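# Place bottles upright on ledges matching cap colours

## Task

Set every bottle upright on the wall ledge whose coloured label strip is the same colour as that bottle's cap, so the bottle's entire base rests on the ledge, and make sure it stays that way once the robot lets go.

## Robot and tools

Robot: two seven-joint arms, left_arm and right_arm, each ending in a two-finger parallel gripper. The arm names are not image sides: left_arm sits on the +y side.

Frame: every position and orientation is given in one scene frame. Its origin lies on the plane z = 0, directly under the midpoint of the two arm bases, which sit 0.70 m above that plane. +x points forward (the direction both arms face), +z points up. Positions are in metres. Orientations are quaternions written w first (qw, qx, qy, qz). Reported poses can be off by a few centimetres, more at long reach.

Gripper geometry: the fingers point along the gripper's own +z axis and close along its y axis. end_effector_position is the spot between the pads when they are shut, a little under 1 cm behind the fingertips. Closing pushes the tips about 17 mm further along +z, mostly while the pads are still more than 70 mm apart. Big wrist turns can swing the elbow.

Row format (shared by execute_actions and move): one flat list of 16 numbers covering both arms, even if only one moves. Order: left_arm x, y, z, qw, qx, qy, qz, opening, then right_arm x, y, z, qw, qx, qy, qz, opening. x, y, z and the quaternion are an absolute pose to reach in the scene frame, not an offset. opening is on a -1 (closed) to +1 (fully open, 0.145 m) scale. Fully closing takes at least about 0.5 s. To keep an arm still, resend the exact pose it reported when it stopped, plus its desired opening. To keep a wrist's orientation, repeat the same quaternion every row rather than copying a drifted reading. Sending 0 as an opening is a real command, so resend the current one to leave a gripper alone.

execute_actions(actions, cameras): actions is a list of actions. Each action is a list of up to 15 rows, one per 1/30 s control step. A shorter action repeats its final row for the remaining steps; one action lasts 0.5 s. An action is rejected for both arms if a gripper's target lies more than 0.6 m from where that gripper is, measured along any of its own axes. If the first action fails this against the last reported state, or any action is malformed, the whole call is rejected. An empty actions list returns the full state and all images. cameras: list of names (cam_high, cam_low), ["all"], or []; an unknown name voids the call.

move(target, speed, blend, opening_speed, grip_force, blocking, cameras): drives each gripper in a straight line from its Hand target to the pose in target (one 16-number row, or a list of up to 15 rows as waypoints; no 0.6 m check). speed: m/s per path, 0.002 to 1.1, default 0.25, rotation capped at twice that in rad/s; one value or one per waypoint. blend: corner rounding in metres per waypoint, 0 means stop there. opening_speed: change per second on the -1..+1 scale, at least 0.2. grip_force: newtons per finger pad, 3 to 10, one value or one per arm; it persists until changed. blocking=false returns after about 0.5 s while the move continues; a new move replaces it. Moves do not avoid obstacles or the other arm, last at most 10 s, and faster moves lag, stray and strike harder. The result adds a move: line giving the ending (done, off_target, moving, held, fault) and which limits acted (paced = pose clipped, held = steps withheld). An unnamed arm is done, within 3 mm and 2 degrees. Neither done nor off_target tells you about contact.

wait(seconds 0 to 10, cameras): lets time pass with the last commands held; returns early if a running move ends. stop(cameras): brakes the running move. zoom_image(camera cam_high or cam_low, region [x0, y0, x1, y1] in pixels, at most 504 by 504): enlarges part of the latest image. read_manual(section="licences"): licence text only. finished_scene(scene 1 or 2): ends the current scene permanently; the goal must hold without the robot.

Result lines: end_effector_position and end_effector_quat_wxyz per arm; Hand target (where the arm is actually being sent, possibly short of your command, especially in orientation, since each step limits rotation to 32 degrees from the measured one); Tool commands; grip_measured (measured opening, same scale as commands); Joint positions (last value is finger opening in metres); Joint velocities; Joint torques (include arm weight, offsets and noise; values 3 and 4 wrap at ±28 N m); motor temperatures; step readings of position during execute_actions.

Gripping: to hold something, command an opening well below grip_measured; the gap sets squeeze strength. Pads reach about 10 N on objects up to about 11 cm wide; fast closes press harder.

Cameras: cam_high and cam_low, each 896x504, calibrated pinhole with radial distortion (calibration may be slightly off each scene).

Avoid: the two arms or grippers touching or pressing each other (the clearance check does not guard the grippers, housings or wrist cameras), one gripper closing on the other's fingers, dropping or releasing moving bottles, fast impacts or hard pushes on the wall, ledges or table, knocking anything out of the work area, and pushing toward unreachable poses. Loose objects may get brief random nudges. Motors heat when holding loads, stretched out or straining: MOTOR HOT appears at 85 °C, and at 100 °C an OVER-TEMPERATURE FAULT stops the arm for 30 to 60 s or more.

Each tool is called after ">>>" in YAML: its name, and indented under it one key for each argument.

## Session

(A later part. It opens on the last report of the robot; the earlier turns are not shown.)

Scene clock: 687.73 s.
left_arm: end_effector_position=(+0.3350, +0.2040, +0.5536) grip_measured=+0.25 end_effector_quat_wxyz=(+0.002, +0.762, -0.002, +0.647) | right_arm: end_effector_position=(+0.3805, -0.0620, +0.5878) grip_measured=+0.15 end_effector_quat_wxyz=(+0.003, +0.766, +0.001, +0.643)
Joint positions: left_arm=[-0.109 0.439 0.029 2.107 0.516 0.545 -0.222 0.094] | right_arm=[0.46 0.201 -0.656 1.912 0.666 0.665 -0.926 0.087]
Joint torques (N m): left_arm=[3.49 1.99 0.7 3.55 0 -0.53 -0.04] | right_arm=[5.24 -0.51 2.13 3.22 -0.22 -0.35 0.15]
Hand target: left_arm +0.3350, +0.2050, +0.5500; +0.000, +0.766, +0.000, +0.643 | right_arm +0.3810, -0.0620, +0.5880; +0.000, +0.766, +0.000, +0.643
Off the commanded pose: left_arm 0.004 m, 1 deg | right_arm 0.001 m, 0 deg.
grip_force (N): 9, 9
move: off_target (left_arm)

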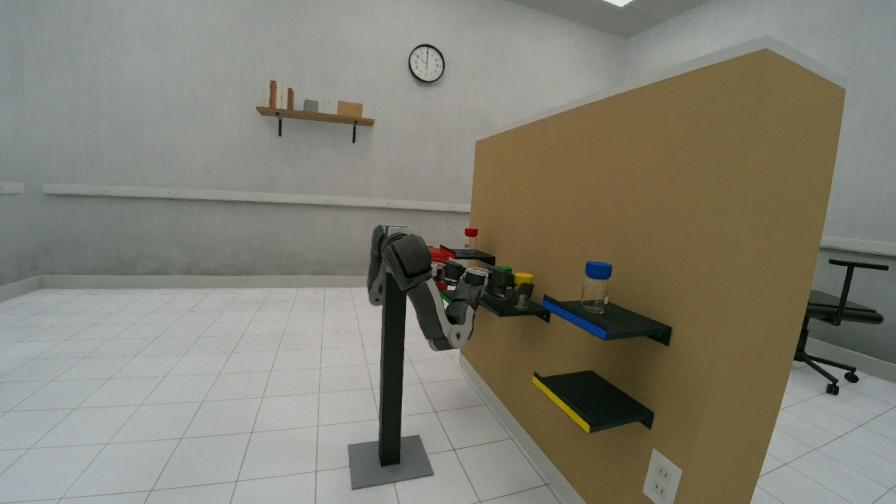

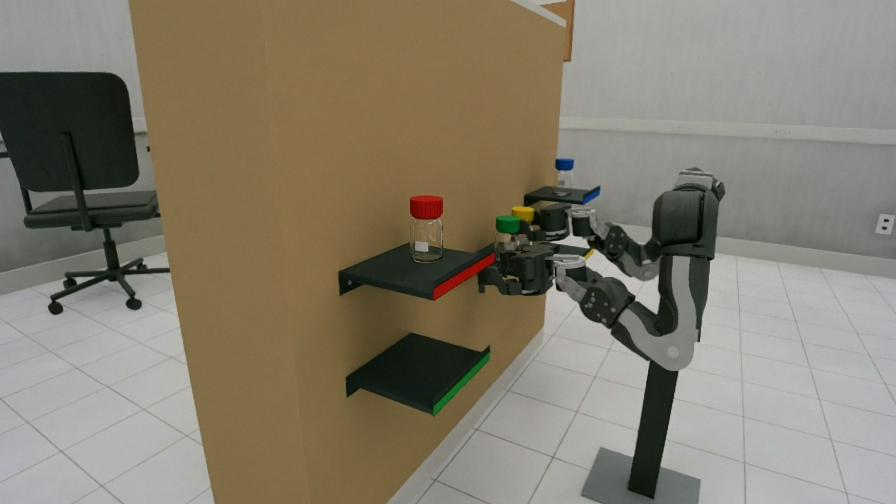

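>>> move:
  target: [0.335,0.205,0.55,0,0.766,0,0.643,0.25,0.381,-0.062,0.588,0,0.766,0,0.643,-0.7]
  speed: 0.06
  opening_speed: 0.7
  grip_force: 5

>>> move:
  target:
    - [0.335,0.205,0.55,0,0.766,0,0.643,0.25,0.381,-0.062,0.598,0,0.766,0,0.643,-0.7]
    - [0.335,0.205,0.55,0,0.766,0,0.643,0.25,0.378,-0.065,0.641,0,0.766,0,0.643,-0.7]
  speed: [0.04,0.07]
  blend: [0.005,0]
  grip_force: 9
  cameras: ["all"]

Scene clock: 700.80 s.
left_arm: end_effector_position=(+0.3350, +0.2040, +0.5536) grip_measured=+0.25 end_effector_quat_wxyz=(+0.002, +0.762, -0.002, +0.647) | right_arm: end_effector_position=(+0.3806, -0.0622, +0.5878) grip_measured=-0.23 end_effector_quat_wxyz=(+0.003, +0.766, +0.000, +0.643)
Joint positions: left_arm=[-0.109 0.439 0.029 2.107 0.516 0.545 -0.222 0.094] | right_arm=[0.46 0.202 -0.656 1.912 0.666 0.664 -0.926 0.058]
Joint torques (N m): left_arm=[3.49 1.99 0.69 3.55 0 -0.53 -0.04] | right_arm=[5.1 -0.62 2.03 3.18 -0.21 -0.4 0.18]
Hand target: left_arm +0.3350, +0.2050, +0.5500; +0.000, +0.766, +0.000, +0.643 | right_arm +0.3810, -0.0620, +0.5880; +0.000, +0.766, +0.000, +0.643
Off the commanded pose: left_arm 0.004 m, 1 deg | right_arm 0.000 m, 0 deg.
grip_force (N): 5, 5
move: off_target (left_arm)

Scene clock: 702.07 s.
left_arm: end_effector_position=(+0.3350, +0.2040, +0.5536) grip_measured=+0.25 end_effector_quat_wxyz=(+0.002, +0.762, -0.002, +0.647) | right_arm: end_effector_position=(+0.3784, -0.0647, +0.6408) grip_measured=-0.24 end_effector_quat_wxyz=(-0.003, +0.767, -0.001, +0.642)
Joint positions: left_arm=[-0.109 0.439 0.029 2.107 0.516 0.545 -0.222 0.094] | right_arm=[0.669 0.239 -0.672 1.995 0.992 0.785 -1.168 0.058]
Joint torques (N m): left_arm=[3.47 1.99 0.7 3.55 -0.01 -0.53 -0.04] | right_arm=[5.55 -0.41 1.39 3 -0.42 -0.12 -0.15]
Hand target: left_arm +0.3350, +0.2050, +0.5500; +0.000, +0.766, +0.000, +0.643 | right_arm +0.3780, -0.0650, +0.6410; +0.000, +0.766, +0.000, +0.643
Off the commanded pose: left_arm 0.004 m, 1 deg | right_arm 0.001 m, 0 deg.
joint sent to its limit (right arm) — joint 6 (wrist pitch), upper limit. The joint targets still meet the commanded pose.
grip_force (N): 9, 9
move: off_target (left_arm)

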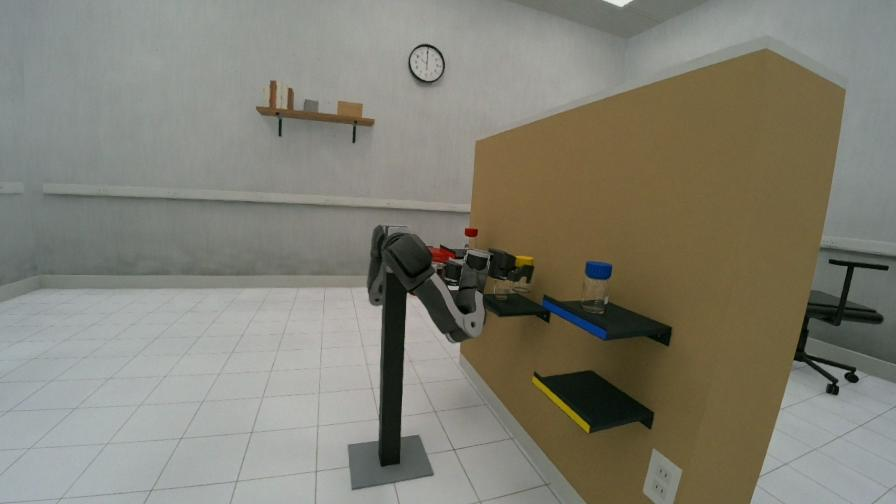

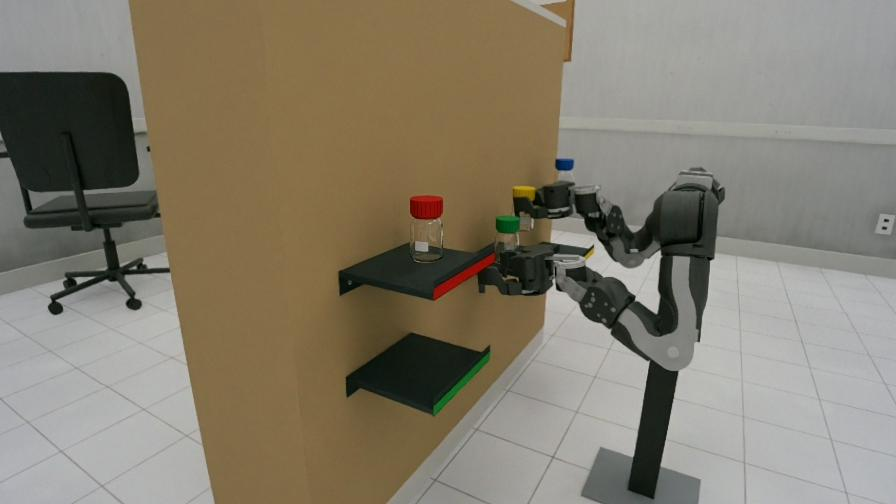

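>>> move:
  target:
    - [0.335,0.2,0.60,0,0.766,0,0.643,0.25,0.345,-0.2,0.641,0,0.766,0,0.643,-0.7]
    - [0.310,0.039,0.598,0,0.766,0,0.643,0.25,0.335,-0.205,0.54,0,0.766,0,0.643,-0.7]
    - [0.310,0.039,0.598,0,0.766,0,0.643,0.25,0.363,-0.29,0.535,0,0.766,0,0.643,-0.7]
    - [0.310,0.039,0.598,0,0.766,0,0.643,0.25,0.376,-0.37,0.53,0,0.766,0,0.643,-0.7]
  speed: 0.12
  blend: [0.02,0.02,0.02,0]
  cameras: ["all"]

Scene clock: 721.87 s.
left_arm: end_effector_position=(+0.3095, +0.0389, +0.5991) grip_measured=+0.25 end_effector_quat_wxyz=(+0.004, +0.765, +0.000, +0.644) | right_arm: end_effector_position=(+0.3749, -0.3714, +0.5263) grip_measured=-0.24 end_effector_quat_wxyz=(+0.002, +0.771, -0.002, +0.636)
Joint positions: left_arm=[0.285 0.117 -0.795 2.19 0.584 0.782 -1.147 0.094] | right_arm=[0.025 1.065 -0.101 1.386 1.06 0.038 0.107 0.058]
Joint torques (N m): left_arm=[5.26 -1.83 0.02 2.95 -0.26 -0.29 -0.04] | right_arm=[4.31 6.92 4.63 2.63 0.14 -0.76 0.2]
Hand target: left_arm +0.3100, +0.0390, +0.5980; +0.000, +0.766, +0.000, +0.643 | right_arm +0.3759, -0.3700, +0.5299; +0.000, +0.766, +0.000, +0.643
Off the commanded pose: left_arm 0.001 m, 0 deg | right_arm 0.004 m, 1 deg.
joint sent to its limit (left arm) — joint 6 (wrist pitch), upper limit. The joint targets still meet the commanded pose.
grip_force (N): 9, 9
move: off_target (right_arm)

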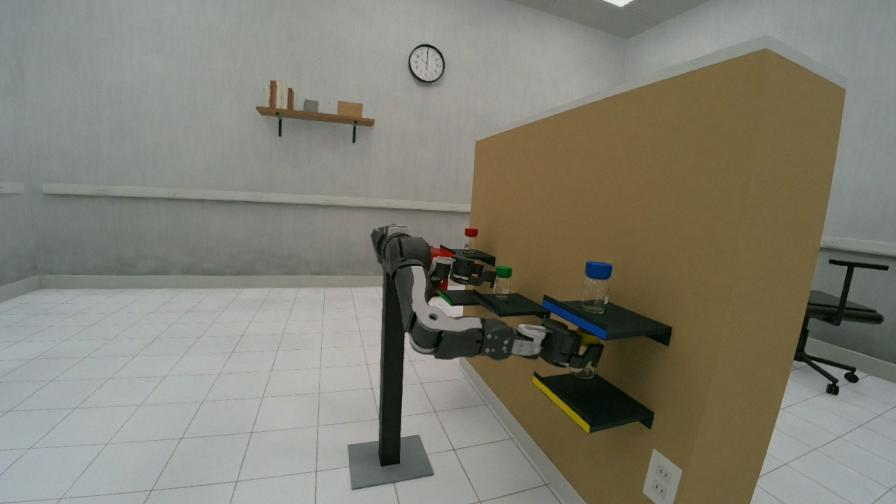

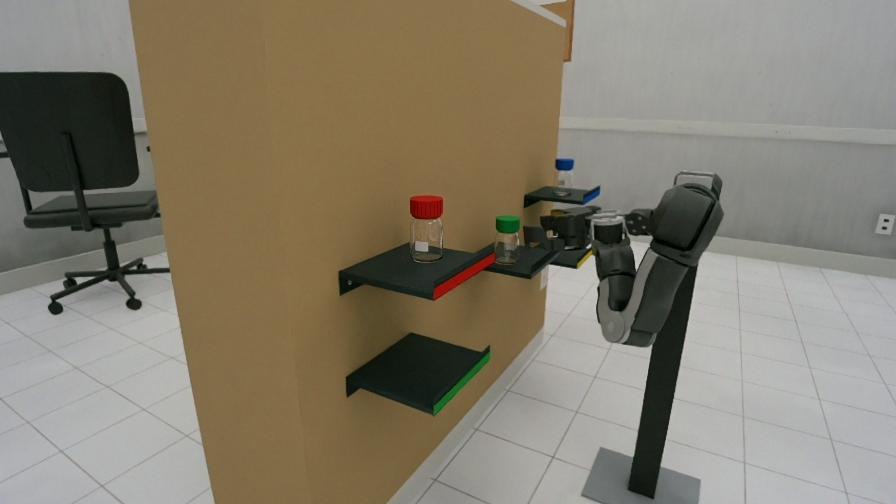

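>>> move:
  target: [0.373,0.039,0.588,0,0.766,0,0.643,0.25,0.376,-0.37,0.499,0,0.766,0,0.643,-0.7]
  speed: 0.05
  cameras: ["all"]

>>> zoom_image:
  camera: "cam_low"
  region: [460, 180, 620, 300]

>>> zoom_image:
  camera: "cam_high"
  region: [440, 230, 680, 440]

Scene clock: 732.73 s.
left_arm: end_effector_position=(+0.3723, +0.0390, +0.5894) grip_measured=+0.25 end_effector_quat_wxyz=(-0.001, +0.765, +0.001, +0.644) | right_arm: end_effector_position=(+0.3748, -0.3709, +0.4961) grip_measured=-0.24 end_effector_quat_wxyz=(+0.002, +0.771, -0.002, +0.637)
Joint positions: left_arm=[0.464 0.126 -0.721 1.901 0.637 0.665 -0.998 0.094] | right_arm=[0.049 0.952 -0.101 1.285 0.947 -0.011 0.17 0.058]
Joint torques (N m): left_arm=[6.87 -0.94 1.07 3.45 -0.17 -0.47 0.24] | right_arm=[4.52 6.74 3.95 2.52 0.19 -0.77 0.2]
Hand target: left_arm +0.3730, +0.0391, +0.5879; +0.000, +0.766, +0.000, +0.643 | right_arm +0.3759, -0.3700, +0.4989; +0.000, +0.766, +0.000, +0.643
Off the commanded pose: left_arm 0.002 m, 0 deg | right_arm 0.003 m, 1 deg.
grip_force (N): 9, 9
move: done

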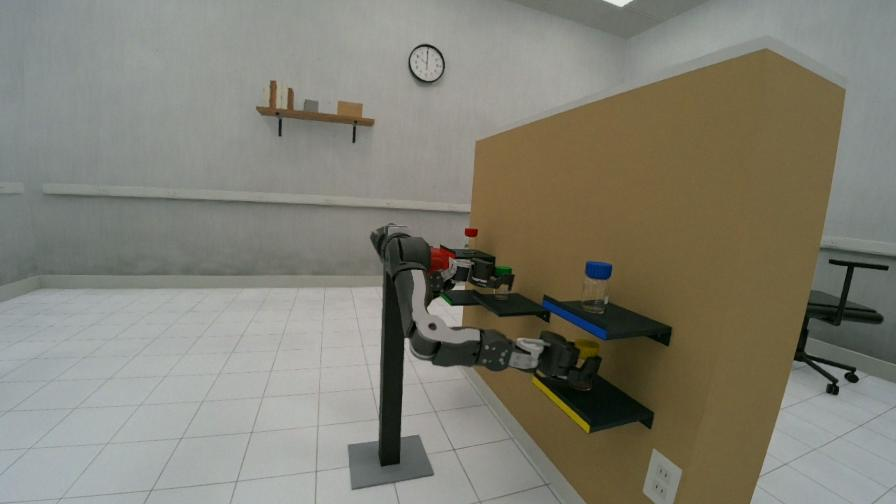

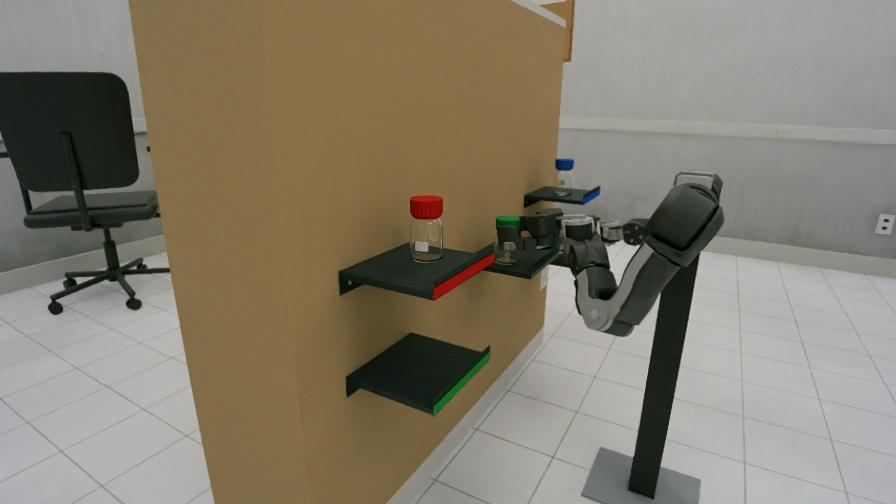

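Scaled by 3.150 from the camera's 896x504 image, which has a finer 1280x720 frame.

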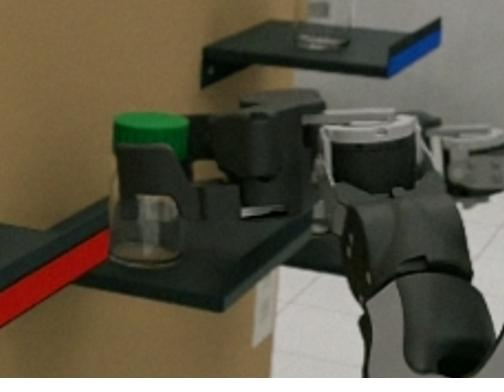

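Scaled by 2.100 from the camera's 896x504 image, which has a finer 1280x720 frame.

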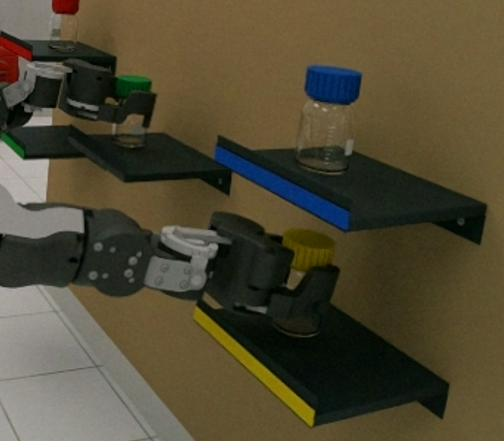

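>>> move:
  target: [0.373,0.039,0.588,0,0.766,0,0.643,0.25,0.376,-0.37,0.4945,0,0.766,0,0.643,-0.7]
  speed: 0.02

>>> move:
  target: [0.373,0.039,0.588,0,0.766,0,0.643,0.25,0.376,-0.37,0.4905,0,0.766,0,0.643,-0.7]
  speed: 0.02

>>> move:
  target: [0.373,0.039,0.588,0,0.766,0,0.643,0.25,0.376,-0.37,0.4865,0,0.766,0,0.643,-0.7]
  speed: 0.02

Scene clock: 741.40 s.
left_arm: end_effector_position=(+0.3723, +0.0390, +0.5894) grip_measured=+0.25 end_effector_quat_wxyz=(-0.001, +0.765, +0.001, +0.644) | right_arm: end_effector_position=(+0.3748, -0.3706, +0.4912) grip_measured=-0.24 end_effector_quat_wxyz=(+0.001, +0.771, -0.001, +0.637)
Joint positions: left_arm=[0.464 0.126 -0.721 1.901 0.637 0.665 -0.998 0.094] | right_arm=[0.053 0.935 -0.101 1.268 0.93 -0.018 0.18 0.058]
Joint torques (N m): left_arm=[6.87 -0.96 1.07 3.47 -0.16 -0.47 0.24] | right_arm=[4.63 6.55 4.16 2.5 0.26 -0.76 0.16]
Hand target: left_arm +0.3730, +0.0391, +0.5879; +0.000, +0.766, +0.000, +0.643 | right_arm +0.3760, -0.3700, +0.4944; +0.000, +0.766, +0.000, +0.643
Off the commanded pose: left_arm 0.002 m, 0 deg | right_arm 0.004 m, 1 deg.
grip_force (N): 9, 9
move: off_target (right_arm)

Scene clock: 742.10 s.
left_arm: end_effector_position=(+0.3723, +0.0390, +0.5894) grip_measured=+0.25 end_effector_quat_wxyz=(-0.001, +0.765, +0.001, +0.644) | right_arm: end_effector_position=(+0.3756, -0.3712, +0.4905) grip_measured=-0.24 end_effector_quat_wxyz=(+0.002, +0.768, -0.001, +0.641)
Joint positions: left_arm=[0.464 0.126 -0.721 1.901 0.637 0.665 -0.998 0.094] | right_arm=[0.059 0.925 -0.101 1.254 0.92 -0.033 0.188 0.058]
Joint torques (N m): left_arm=[6.87 -0.94 1.06 3.45 -0.17 -0.47 0.24] | right_arm=[4.15 6.32 3.33 2.28 0.23 -0.63 0.17]
Hand target: left_arm +0.3730, +0.0391, +0.5879; +0.000, +0.766, +0.000, +0.643 | right_arm +0.3760, -0.3700, +0.4905; +0.000, +0.766, +0.000, +0.643
Off the commanded pose: left_arm 0.002 m, 0 deg | right_arm 0.001 m, 0 deg.
grip_force (N): 9, 9
move: done

Scene clock: 742.80 s.
left_arm: end_effector_position=(+0.3723, +0.0390, +0.5894) grip_measured=+0.25 end_effector_quat_wxyz=(-0.001, +0.765, +0.001, +0.644) | right_arm: end_effector_position=(+0.3764, -0.3719, +0.4902) grip_measured=-0.24 end_effector_quat_wxyz=(+0.003, +0.763, -0.001, +0.646)
Joint positions: left_arm=[0.464 0.126 -0.721 1.901 0.637 0.665 -0.998 0.094] | right_arm=[0.066 0.915 -0.101 1.24 0.912 -0.05 0.195 0.058]
Joint torques (N m): left_arm=[6.84 -0.94 1.06 3.47 -0.17 -0.47 0.24] | right_arm=[3.92 6.03 2.29 1.99 0.19 -0.42 0.17]
Hand target: left_arm +0.3730, +0.0391, +0.5879; +0.000, +0.766, +0.000, +0.643 | right_arm +0.3759, -0.3699, +0.4864; +0.000, +0.766, +0.000, +0.643
Off the commanded pose: left_arm 0.002 m, 0 deg | right_arm 0.004 m, 1 deg.
grip_force (N): 9, 9
move: off_target (right_arm)

Contact at ~0.4903. Release yellow and close on green together.

>>> move:
  target:
    - [0.373,0.039,0.588,0,0.766,0,0.643,0.25,0.376,-0.371,0.4895,0,0.766,0,0.643,-0.7]
    - [0.373,0.039,0.588,0,0.766,0,0.643,-0.7,0.376,-0.371,0.4895,0,0.766,0,0.643,0.3]
  speed: 0.02
  opening_speed: 0.65
  grip_force: [5,9]

>>> move:
  target:
    - [0.373,0.039,0.60,0,0.766,0,0.643,-0.7,0.35,-0.371,0.4915,0,0.766,0,0.643,0.3]
    - [0.371,0.041,0.641,0,0.766,0,0.643,-0.7,0.24,-0.365,0.495,0,0.766,0,0.643,0.3]
  speed: [0.04,0.09]
  blend: [0.005,0]
  grip_force: 9
  cameras: ["all"]

Scene clock: 754.57 s.
left_arm: end_effector_position=(+0.3724, +0.0392, +0.5895) grip_measured=-0.24 end_effector_quat_wxyz=(-0.001, +0.765, +0.001, +0.644) | right_arm: end_effector_position=(+0.3763, -0.3719, +0.4901) grip_measured=+0.30 end_effector_quat_wxyz=(+0.002, +0.764, -0.001, +0.645)
Joint positions: left_arm=[0.465 0.127 -0.721 1.901 0.637 0.664 -0.998 0.057] | right_arm=[0.066 0.917 -0.101 1.241 0.914 -0.046 0.195 0.098]
Joint torques (N m): left_arm=[6.87 -1.07 1.02 3.45 -0.16 -0.46 0.23] | right_arm=[3.55 7.66 3.34 3.04 0.3 -0.3 0.16]
Hand target: left_arm +0.3730, +0.0391, +0.5880; +0.000, +0.766, +0.000, +0.643 | right_arm +0.3760, -0.3710, +0.4895; +0.000, +0.766, +0.000, +0.643
Off the commanded pose: left_arm 0.002 m, 0 deg | right_arm 0.001 m, 0 deg.
grip_force (N): 5, 9
move: done

Scene clock: 756.83 s.
left_arm: end_effector_position=(+0.3716, +0.0403, +0.6397) grip_measured=-0.25 end_effector_quat_wxyz=(+0.003, +0.768, +0.000, +0.641) | right_arm: end_effector_position=(+0.2391, -0.3655, +0.4926) grip_measured=+0.30 end_effector_quat_wxyz=(+0.001, +0.769, -0.003, +0.640)
Joint positions: left_arm=[0.678 0.148 -0.739 1.971 0.966 0.782 -1.247 0.057] | right_arm=[-0.887 0.826 0.525 1.717 0.976 -0.202 0.232 0.098]
Joint torques (N m): left_arm=[8 -0.73 0.87 4.25 -0.34 -0.23 -0.05] | right_arm=[0.07 4.84 4.63 2.7 0.26 -0.52 0.18]
Hand target: left_arm +0.3710, +0.0410, +0.6411; +0.000, +0.766, +0.000, +0.643 | right_arm +0.2400, -0.3651, +0.4950; +0.000, +0.766, +0.000, +0.643
Off the commanded pose: left_arm 0.002 m, 0 deg | right_arm 0.003 m, 1 deg.
joint sent to its limit (left arm) — joint 6 (wrist pitch), upper limit. The joint targets still meet the commanded pose.
grip_force (N): 9, 9
move: done

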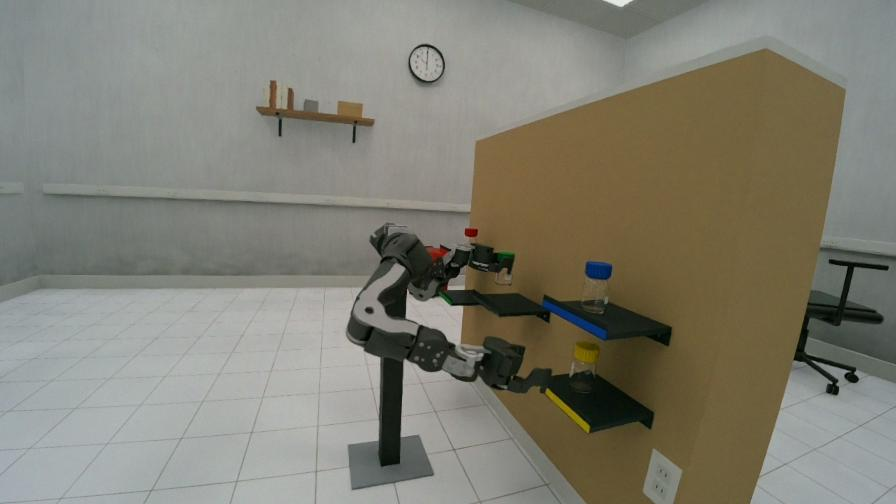

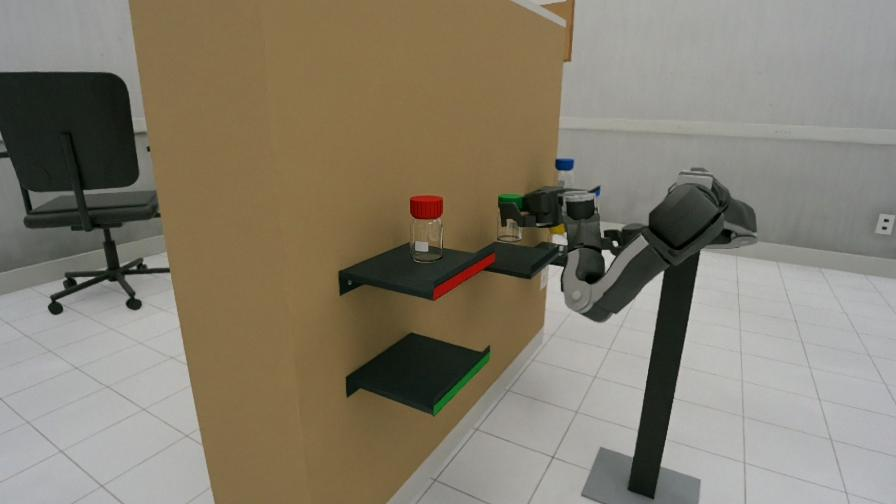

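>>> move:
  target:
    - [0.345,0.2,0.641,0,0.766,0,0.643,-0.7,0.24,-0.365,0.495,0,0.766,0,0.643,0.3]
    - [0.335,0.205,0.545,0,0.766,0,0.643,-0.7,0.24,-0.365,0.495,0,0.766,0,0.643,0.3]
    - [0.365,0.29,0.54,0,0.766,0,0.643,-0.7,0.24,-0.365,0.495,0,0.766,0,0.643,0.3]
    - [0.38,0.37,0.535,0,0.766,0,0.643,-0.7,0.24,-0.365,0.495,0,0.766,0,0.643,0.3]
  speed: 0.12
  blend: [0.02,0.02,0.02,0]

>>> move:
  target: [0.38,0.37,0.512,0,0.766,0,0.643,-0.7,0.24,-0.365,0.495,0,0.766,0,0.643,0.3]
  speed: 0.05
  cameras: ["all"]

Scene clock: 772.27 s.
left_arm: end_effector_position=(+0.3793, +0.3718, +0.5332) grip_measured=-0.25 end_effector_quat_wxyz=(-0.003, +0.769, +0.002, +0.639) | right_arm: end_effector_position=(+0.2391, -0.3655, +0.4926) grip_measured=+0.30 end_effector_quat_wxyz=(+0.001, +0.769, -0.003, +0.640)
Joint positions: left_arm=[0.059 1.073 -0.116 1.382 1.066 0.052 0.104 0.057] | right_arm=[-0.887 0.826 0.525 1.717 0.976 -0.202 0.232 0.098]
Joint torques (N m): left_arm=[5.92 6.74 3.1 3.08 0.16 -0.91 0.24] | right_arm=[0.15 4.76 4.62 2.73 0.25 -0.54 0.19]
Hand target: left_arm +0.3800, +0.3700, +0.5349; +0.000, +0.766, +0.000, +0.643 | right_arm +0.2400, -0.3651, +0.4950; +0.000, +0.766, +0.000, +0.643
Off the commanded pose: left_arm 0.003 m, 1 deg | right_arm 0.003 m, 1 deg.
grip_force (N): 9, 9
move: done

Scene clock: 773.07 s.
left_arm: end_effector_position=(+0.3789, +0.3708, +0.5098) grip_measured=-0.25 end_effector_quat_wxyz=(-0.002, +0.770, +0.001, +0.638) | right_arm: end_effector_position=(+0.2391, -0.3655, +0.4926) grip_measured=+0.30 end_effector_quat_wxyz=(+0.001, +0.769, -0.003, +0.640)
Joint positions: left_arm=[0.073 1.01 -0.146 1.314 1.008 0.001 0.137 0.057] | right_arm=[-0.887 0.826 0.525 1.717 0.976 -0.202 0.232 0.098]
Joint torques (N m): left_arm=[6.34 6.45 3.03 2.7 0.21 -0.96 0.23] | right_arm=[0.15 4.81 4.63 2.65 0.26 -0.53 0.16]
Hand target: left_arm +0.3800, +0.3699, +0.5119; +0.000, +0.766, +0.000, +0.643 | right_arm +0.2400, -0.3651, +0.4950; +0.000, +0.766, +0.000, +0.643
Off the commanded pose: left_arm 0.003 m, 1 deg | right_arm 0.003 m, 1 deg.
grip_force (N): 9, 9
move: done

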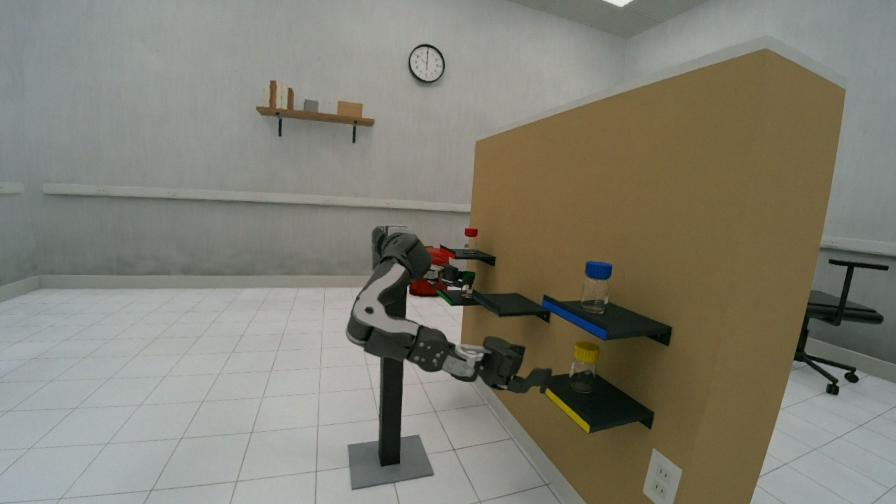

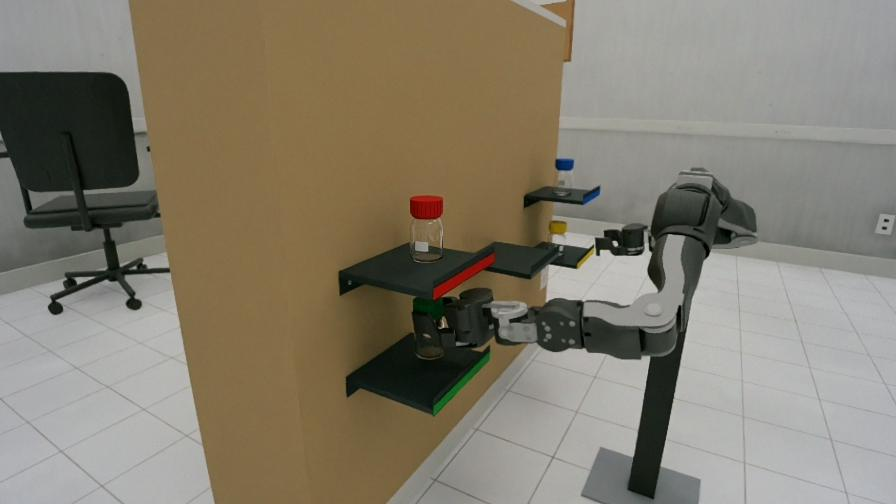

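>>> move:
  target: [0.38,0.37,0.5065,0,0.766,0,0.643,-0.7,0.24,-0.365,0.495,0,0.766,0,0.643,0.3]
  speed: 0.025

>>> move:
  target: [0.38,0.37,0.5025,0,0.766,0,0.643,-0.7,0.24,-0.365,0.495,0,0.766,0,0.643,0.3]
  speed: 0.02

>>> move:
  target: [0.38,0.37,0.499,0,0.766,0,0.643,-0.7,0.24,-0.365,0.495,0,0.766,0,0.643,0.3]
  speed: 0.02

Scene clock: 781.63 s.
left_arm: end_effector_position=(+0.3790, +0.3711, +0.5052) grip_measured=-0.25 end_effector_quat_wxyz=(-0.002, +0.770, +0.000, +0.638) | right_arm: end_effector_position=(+0.2391, -0.3655, +0.4926) grip_measured=+0.30 end_effector_quat_wxyz=(+0.001, +0.769, -0.003, +0.640)
Joint positions: left_arm=[0.077 0.993 -0.146 1.296 0.99 -0.009 0.148 0.057] | right_arm=[-0.887 0.826 0.525 1.717 0.976 -0.202 0.232 0.098]
Joint torques (N m): left_arm=[6.42 6.13 2.8 2.55 0.21 -0.95 0.23] | right_arm=[0.22 4.84 4.57 2.63 0.24 -0.53 0.18]
Hand target: left_arm +0.3800, +0.3700, +0.5066; +0.000, +0.766, +0.000, +0.643 | right_arm +0.2400, -0.3651, +0.4950; +0.000, +0.766, +0.000, +0.643
Off the commanded pose: left_arm 0.002 m, 1 deg | right_arm 0.003 m, 1 deg.
grip_force (N): 9, 9
move: done

Scene clock: 782.33 s.
left_arm: end_effector_position=(+0.3793, +0.3714, +0.5026) grip_measured=-0.25 end_effector_quat_wxyz=(-0.003, +0.768, +0.000, +0.640) | right_arm: end_effector_position=(+0.2391, -0.3655, +0.4926) grip_measured=+0.30 end_effector_quat_wxyz=(+0.001, +0.769, -0.003, +0.640)
Joint positions: left_arm=[0.081 0.98 -0.146 1.282 0.979 -0.019 0.155 0.057] | right_arm=[-0.887 0.826 0.525 1.717 0.976 -0.202 0.232 0.098]
Joint torques (N m): left_arm=[6.29 5.97 2.44 2.44 0.2 -0.87 0.24] | right_arm=[0.09 4.81 4.6 2.69 0.24 -0.53 0.16]
Hand target: left_arm +0.3800, +0.3700, +0.5024; +0.000, +0.766, +0.000, +0.643 | right_arm +0.2400, -0.3651, +0.4950; +0.000, +0.766, +0.000, +0.643
Off the commanded pose: left_arm 0.002 m, 1 deg | right_arm 0.003 m, 1 deg.
grip_force (N): 9, 9
move: done

Scene clock: 783.07 s.
left_arm: end_effector_position=(+0.3800, +0.3717, +0.5020) grip_measured=-0.25 end_effector_quat_wxyz=(-0.003, +0.765, +0.000, +0.644) | right_arm: end_effector_position=(+0.2391, -0.3655, +0.4926) grip_measured=+0.30 end_effector_quat_wxyz=(+0.001, +0.769, -0.003, +0.640)
Joint positions: left_arm=[0.086 0.972 -0.149 1.27 0.973 -0.036 0.161 0.057] | right_arm=[-0.887 0.826 0.525 1.717 0.976 -0.202 0.232 0.098]
Joint torques (N m): left_arm=[5.92 5.92 1.81 2.3 0.18 -0.69 0.22] | right_arm=[0.09 4.79 4.56 2.69 0.26 -0.51 0.17]
Hand target: left_arm +0.3799, +0.3699, +0.4990; +0.000, +0.766, +0.000, +0.643 | right_arm +0.2400, -0.3651, +0.4950; +0.000, +0.766, +0.000, +0.643
Off the commanded pose: left_arm 0.003 m, 0 deg | right_arm 0.003 m, 1 deg.
grip_force (N): 9, 9
move: done

>>> move:
  target:
    - [0.38,0.371,0.501,0,0.766,0,0.643,-0.7,0.24,-0.365,0.495,0,0.766,0,0.643,0.3]
    - [0.38,0.371,0.501,0,0.766,0,0.643,0.3,0.24,-0.365,0.495,0,0.766,0,0.643,0.3]
  speed: 0.02
  opening_speed: 0.65

>>> move:
  target:
    - [0.35,0.371,0.503,0,0.766,0,0.643,0.3,0.24,-0.365,0.495,0,0.766,0,0.643,0.3]
    - [0.24,0.365,0.507,0,0.766,0,0.643,0.3,0.24,-0.365,0.495,0,0.766,0,0.643,0.3]
  speed: [0.06,0.12]
  blend: [0.005,0]
  cameras: ["all"]

>>> zoom_image:
  camera: "cam_low"
  region: [330, 180, 530, 420]

>>> zoom_image:
  camera: "cam_high"
  region: [430, 220, 680, 440]

Scene clock: 795.47 s.
left_arm: end_effector_position=(+0.3800, +0.3715, +0.5020) grip_measured=+0.30 end_effector_quat_wxyz=(-0.002, +0.765, +0.001, +0.644) | right_arm: end_effector_position=(+0.2391, -0.3655, +0.4926) grip_measured=+0.30 end_effector_quat_wxyz=(+0.001, +0.769, -0.003, +0.640)
Joint positions: left_arm=[0.087 0.972 -0.149 1.27 0.975 -0.035 0.162 0.098] | right_arm=[-0.887 0.826 0.525 1.717 0.976 -0.202 0.232 0.098]
Joint torques (N m): left_arm=[5.79 7.13 2.4 2.78 0.27 -0.56 0.23] | right_arm=[0.04 4.84 4.55 2.7 0.24 -0.55 0.17]
Hand target: left_arm +0.3800, +0.3709, +0.5010; +0.000, +0.766, +0.000, +0.643 | right_arm +0.2400, -0.3651, +0.4950; +0.000, +0.766, +0.000, +0.643
Off the commanded pose: left_arm 0.001 m, 0 deg | right_arm 0.003 m, 1 deg.
grip_force (N): 9, 9
move: done

Scene clock: 797.27 s.
left_arm: end_effector_position=(+0.2392, +0.3662, +0.5055) grip_measured=+0.30 end_effector_quat_wxyz=(-0.002, +0.767, +0.003, +0.641) | right_arm: end_effector_position=(+0.2391, -0.3655, +0.4926) grip_measured=+0.30 end_effector_quat_wxyz=(+0.001, +0.769, -0.003, +0.640)
Joint positions: left_arm=[-0.969 0.874 0.574 1.759 1.035 -0.215 0.198 0.098] | right_arm=[-0.887 0.826 0.525 1.717 0.976 -0.202 0.232 0.098]
Joint torques (N m): left_arm=[0.25 4.52 3.1 3.18 0.24 -0.63 0.23] | right_arm=[0.12 4.87 4.56 2.67 0.26 -0.52 0.18]
Hand target: left_arm +0.2400, +0.3649, +0.5070; +0.000, +0.766, +0.000, +0.643 | right_arm +0.2400, -0.3651, +0.4950; +0.000, +0.766, +0.000, +0.643
Off the commanded pose: left_arm 0.002 m, 0 deg | right_arm 0.003 m, 1 deg.
grip_force (N): 9, 9
move: done

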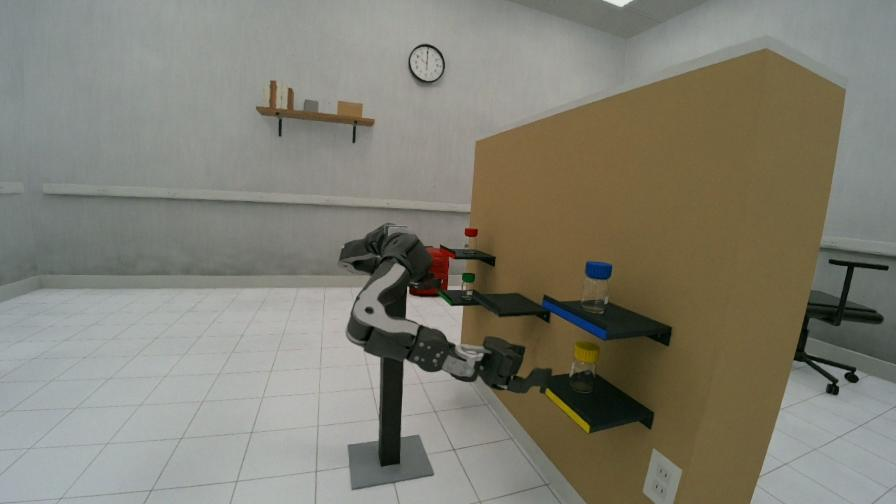

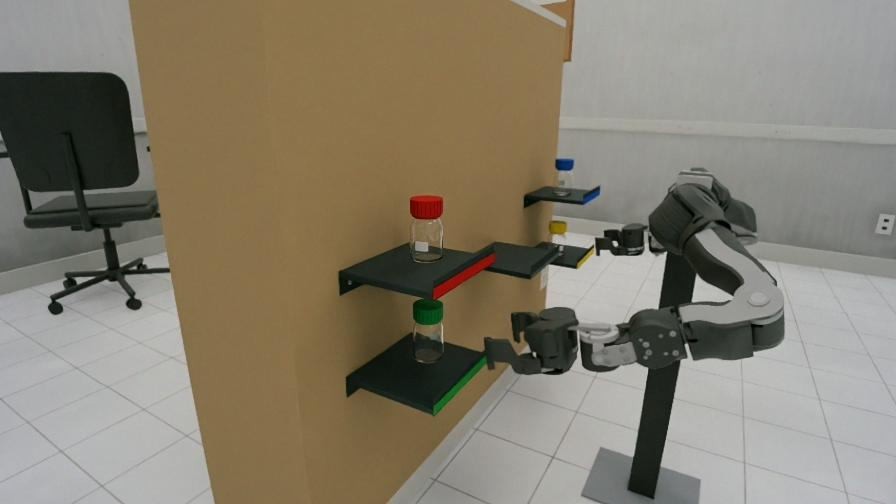

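Scaled by 2.100 from the camera's 896x504 image, which has a finer 1280x720 frame.

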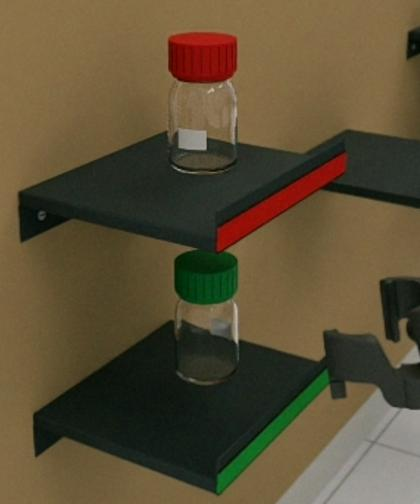

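Scaled by 2.016 from the camera's 896x504 image, which has a finer 1280x720 frame.

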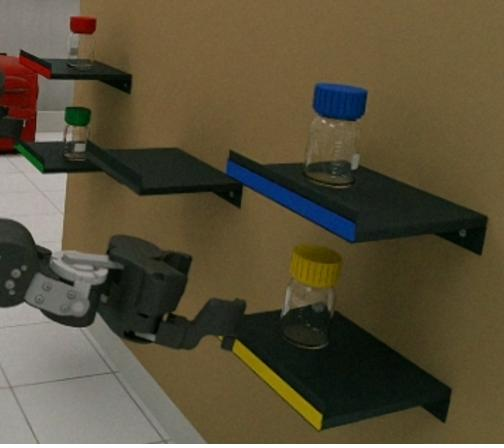

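>>> finished_scene:
  scene: 2

The scene is finished: the task was done.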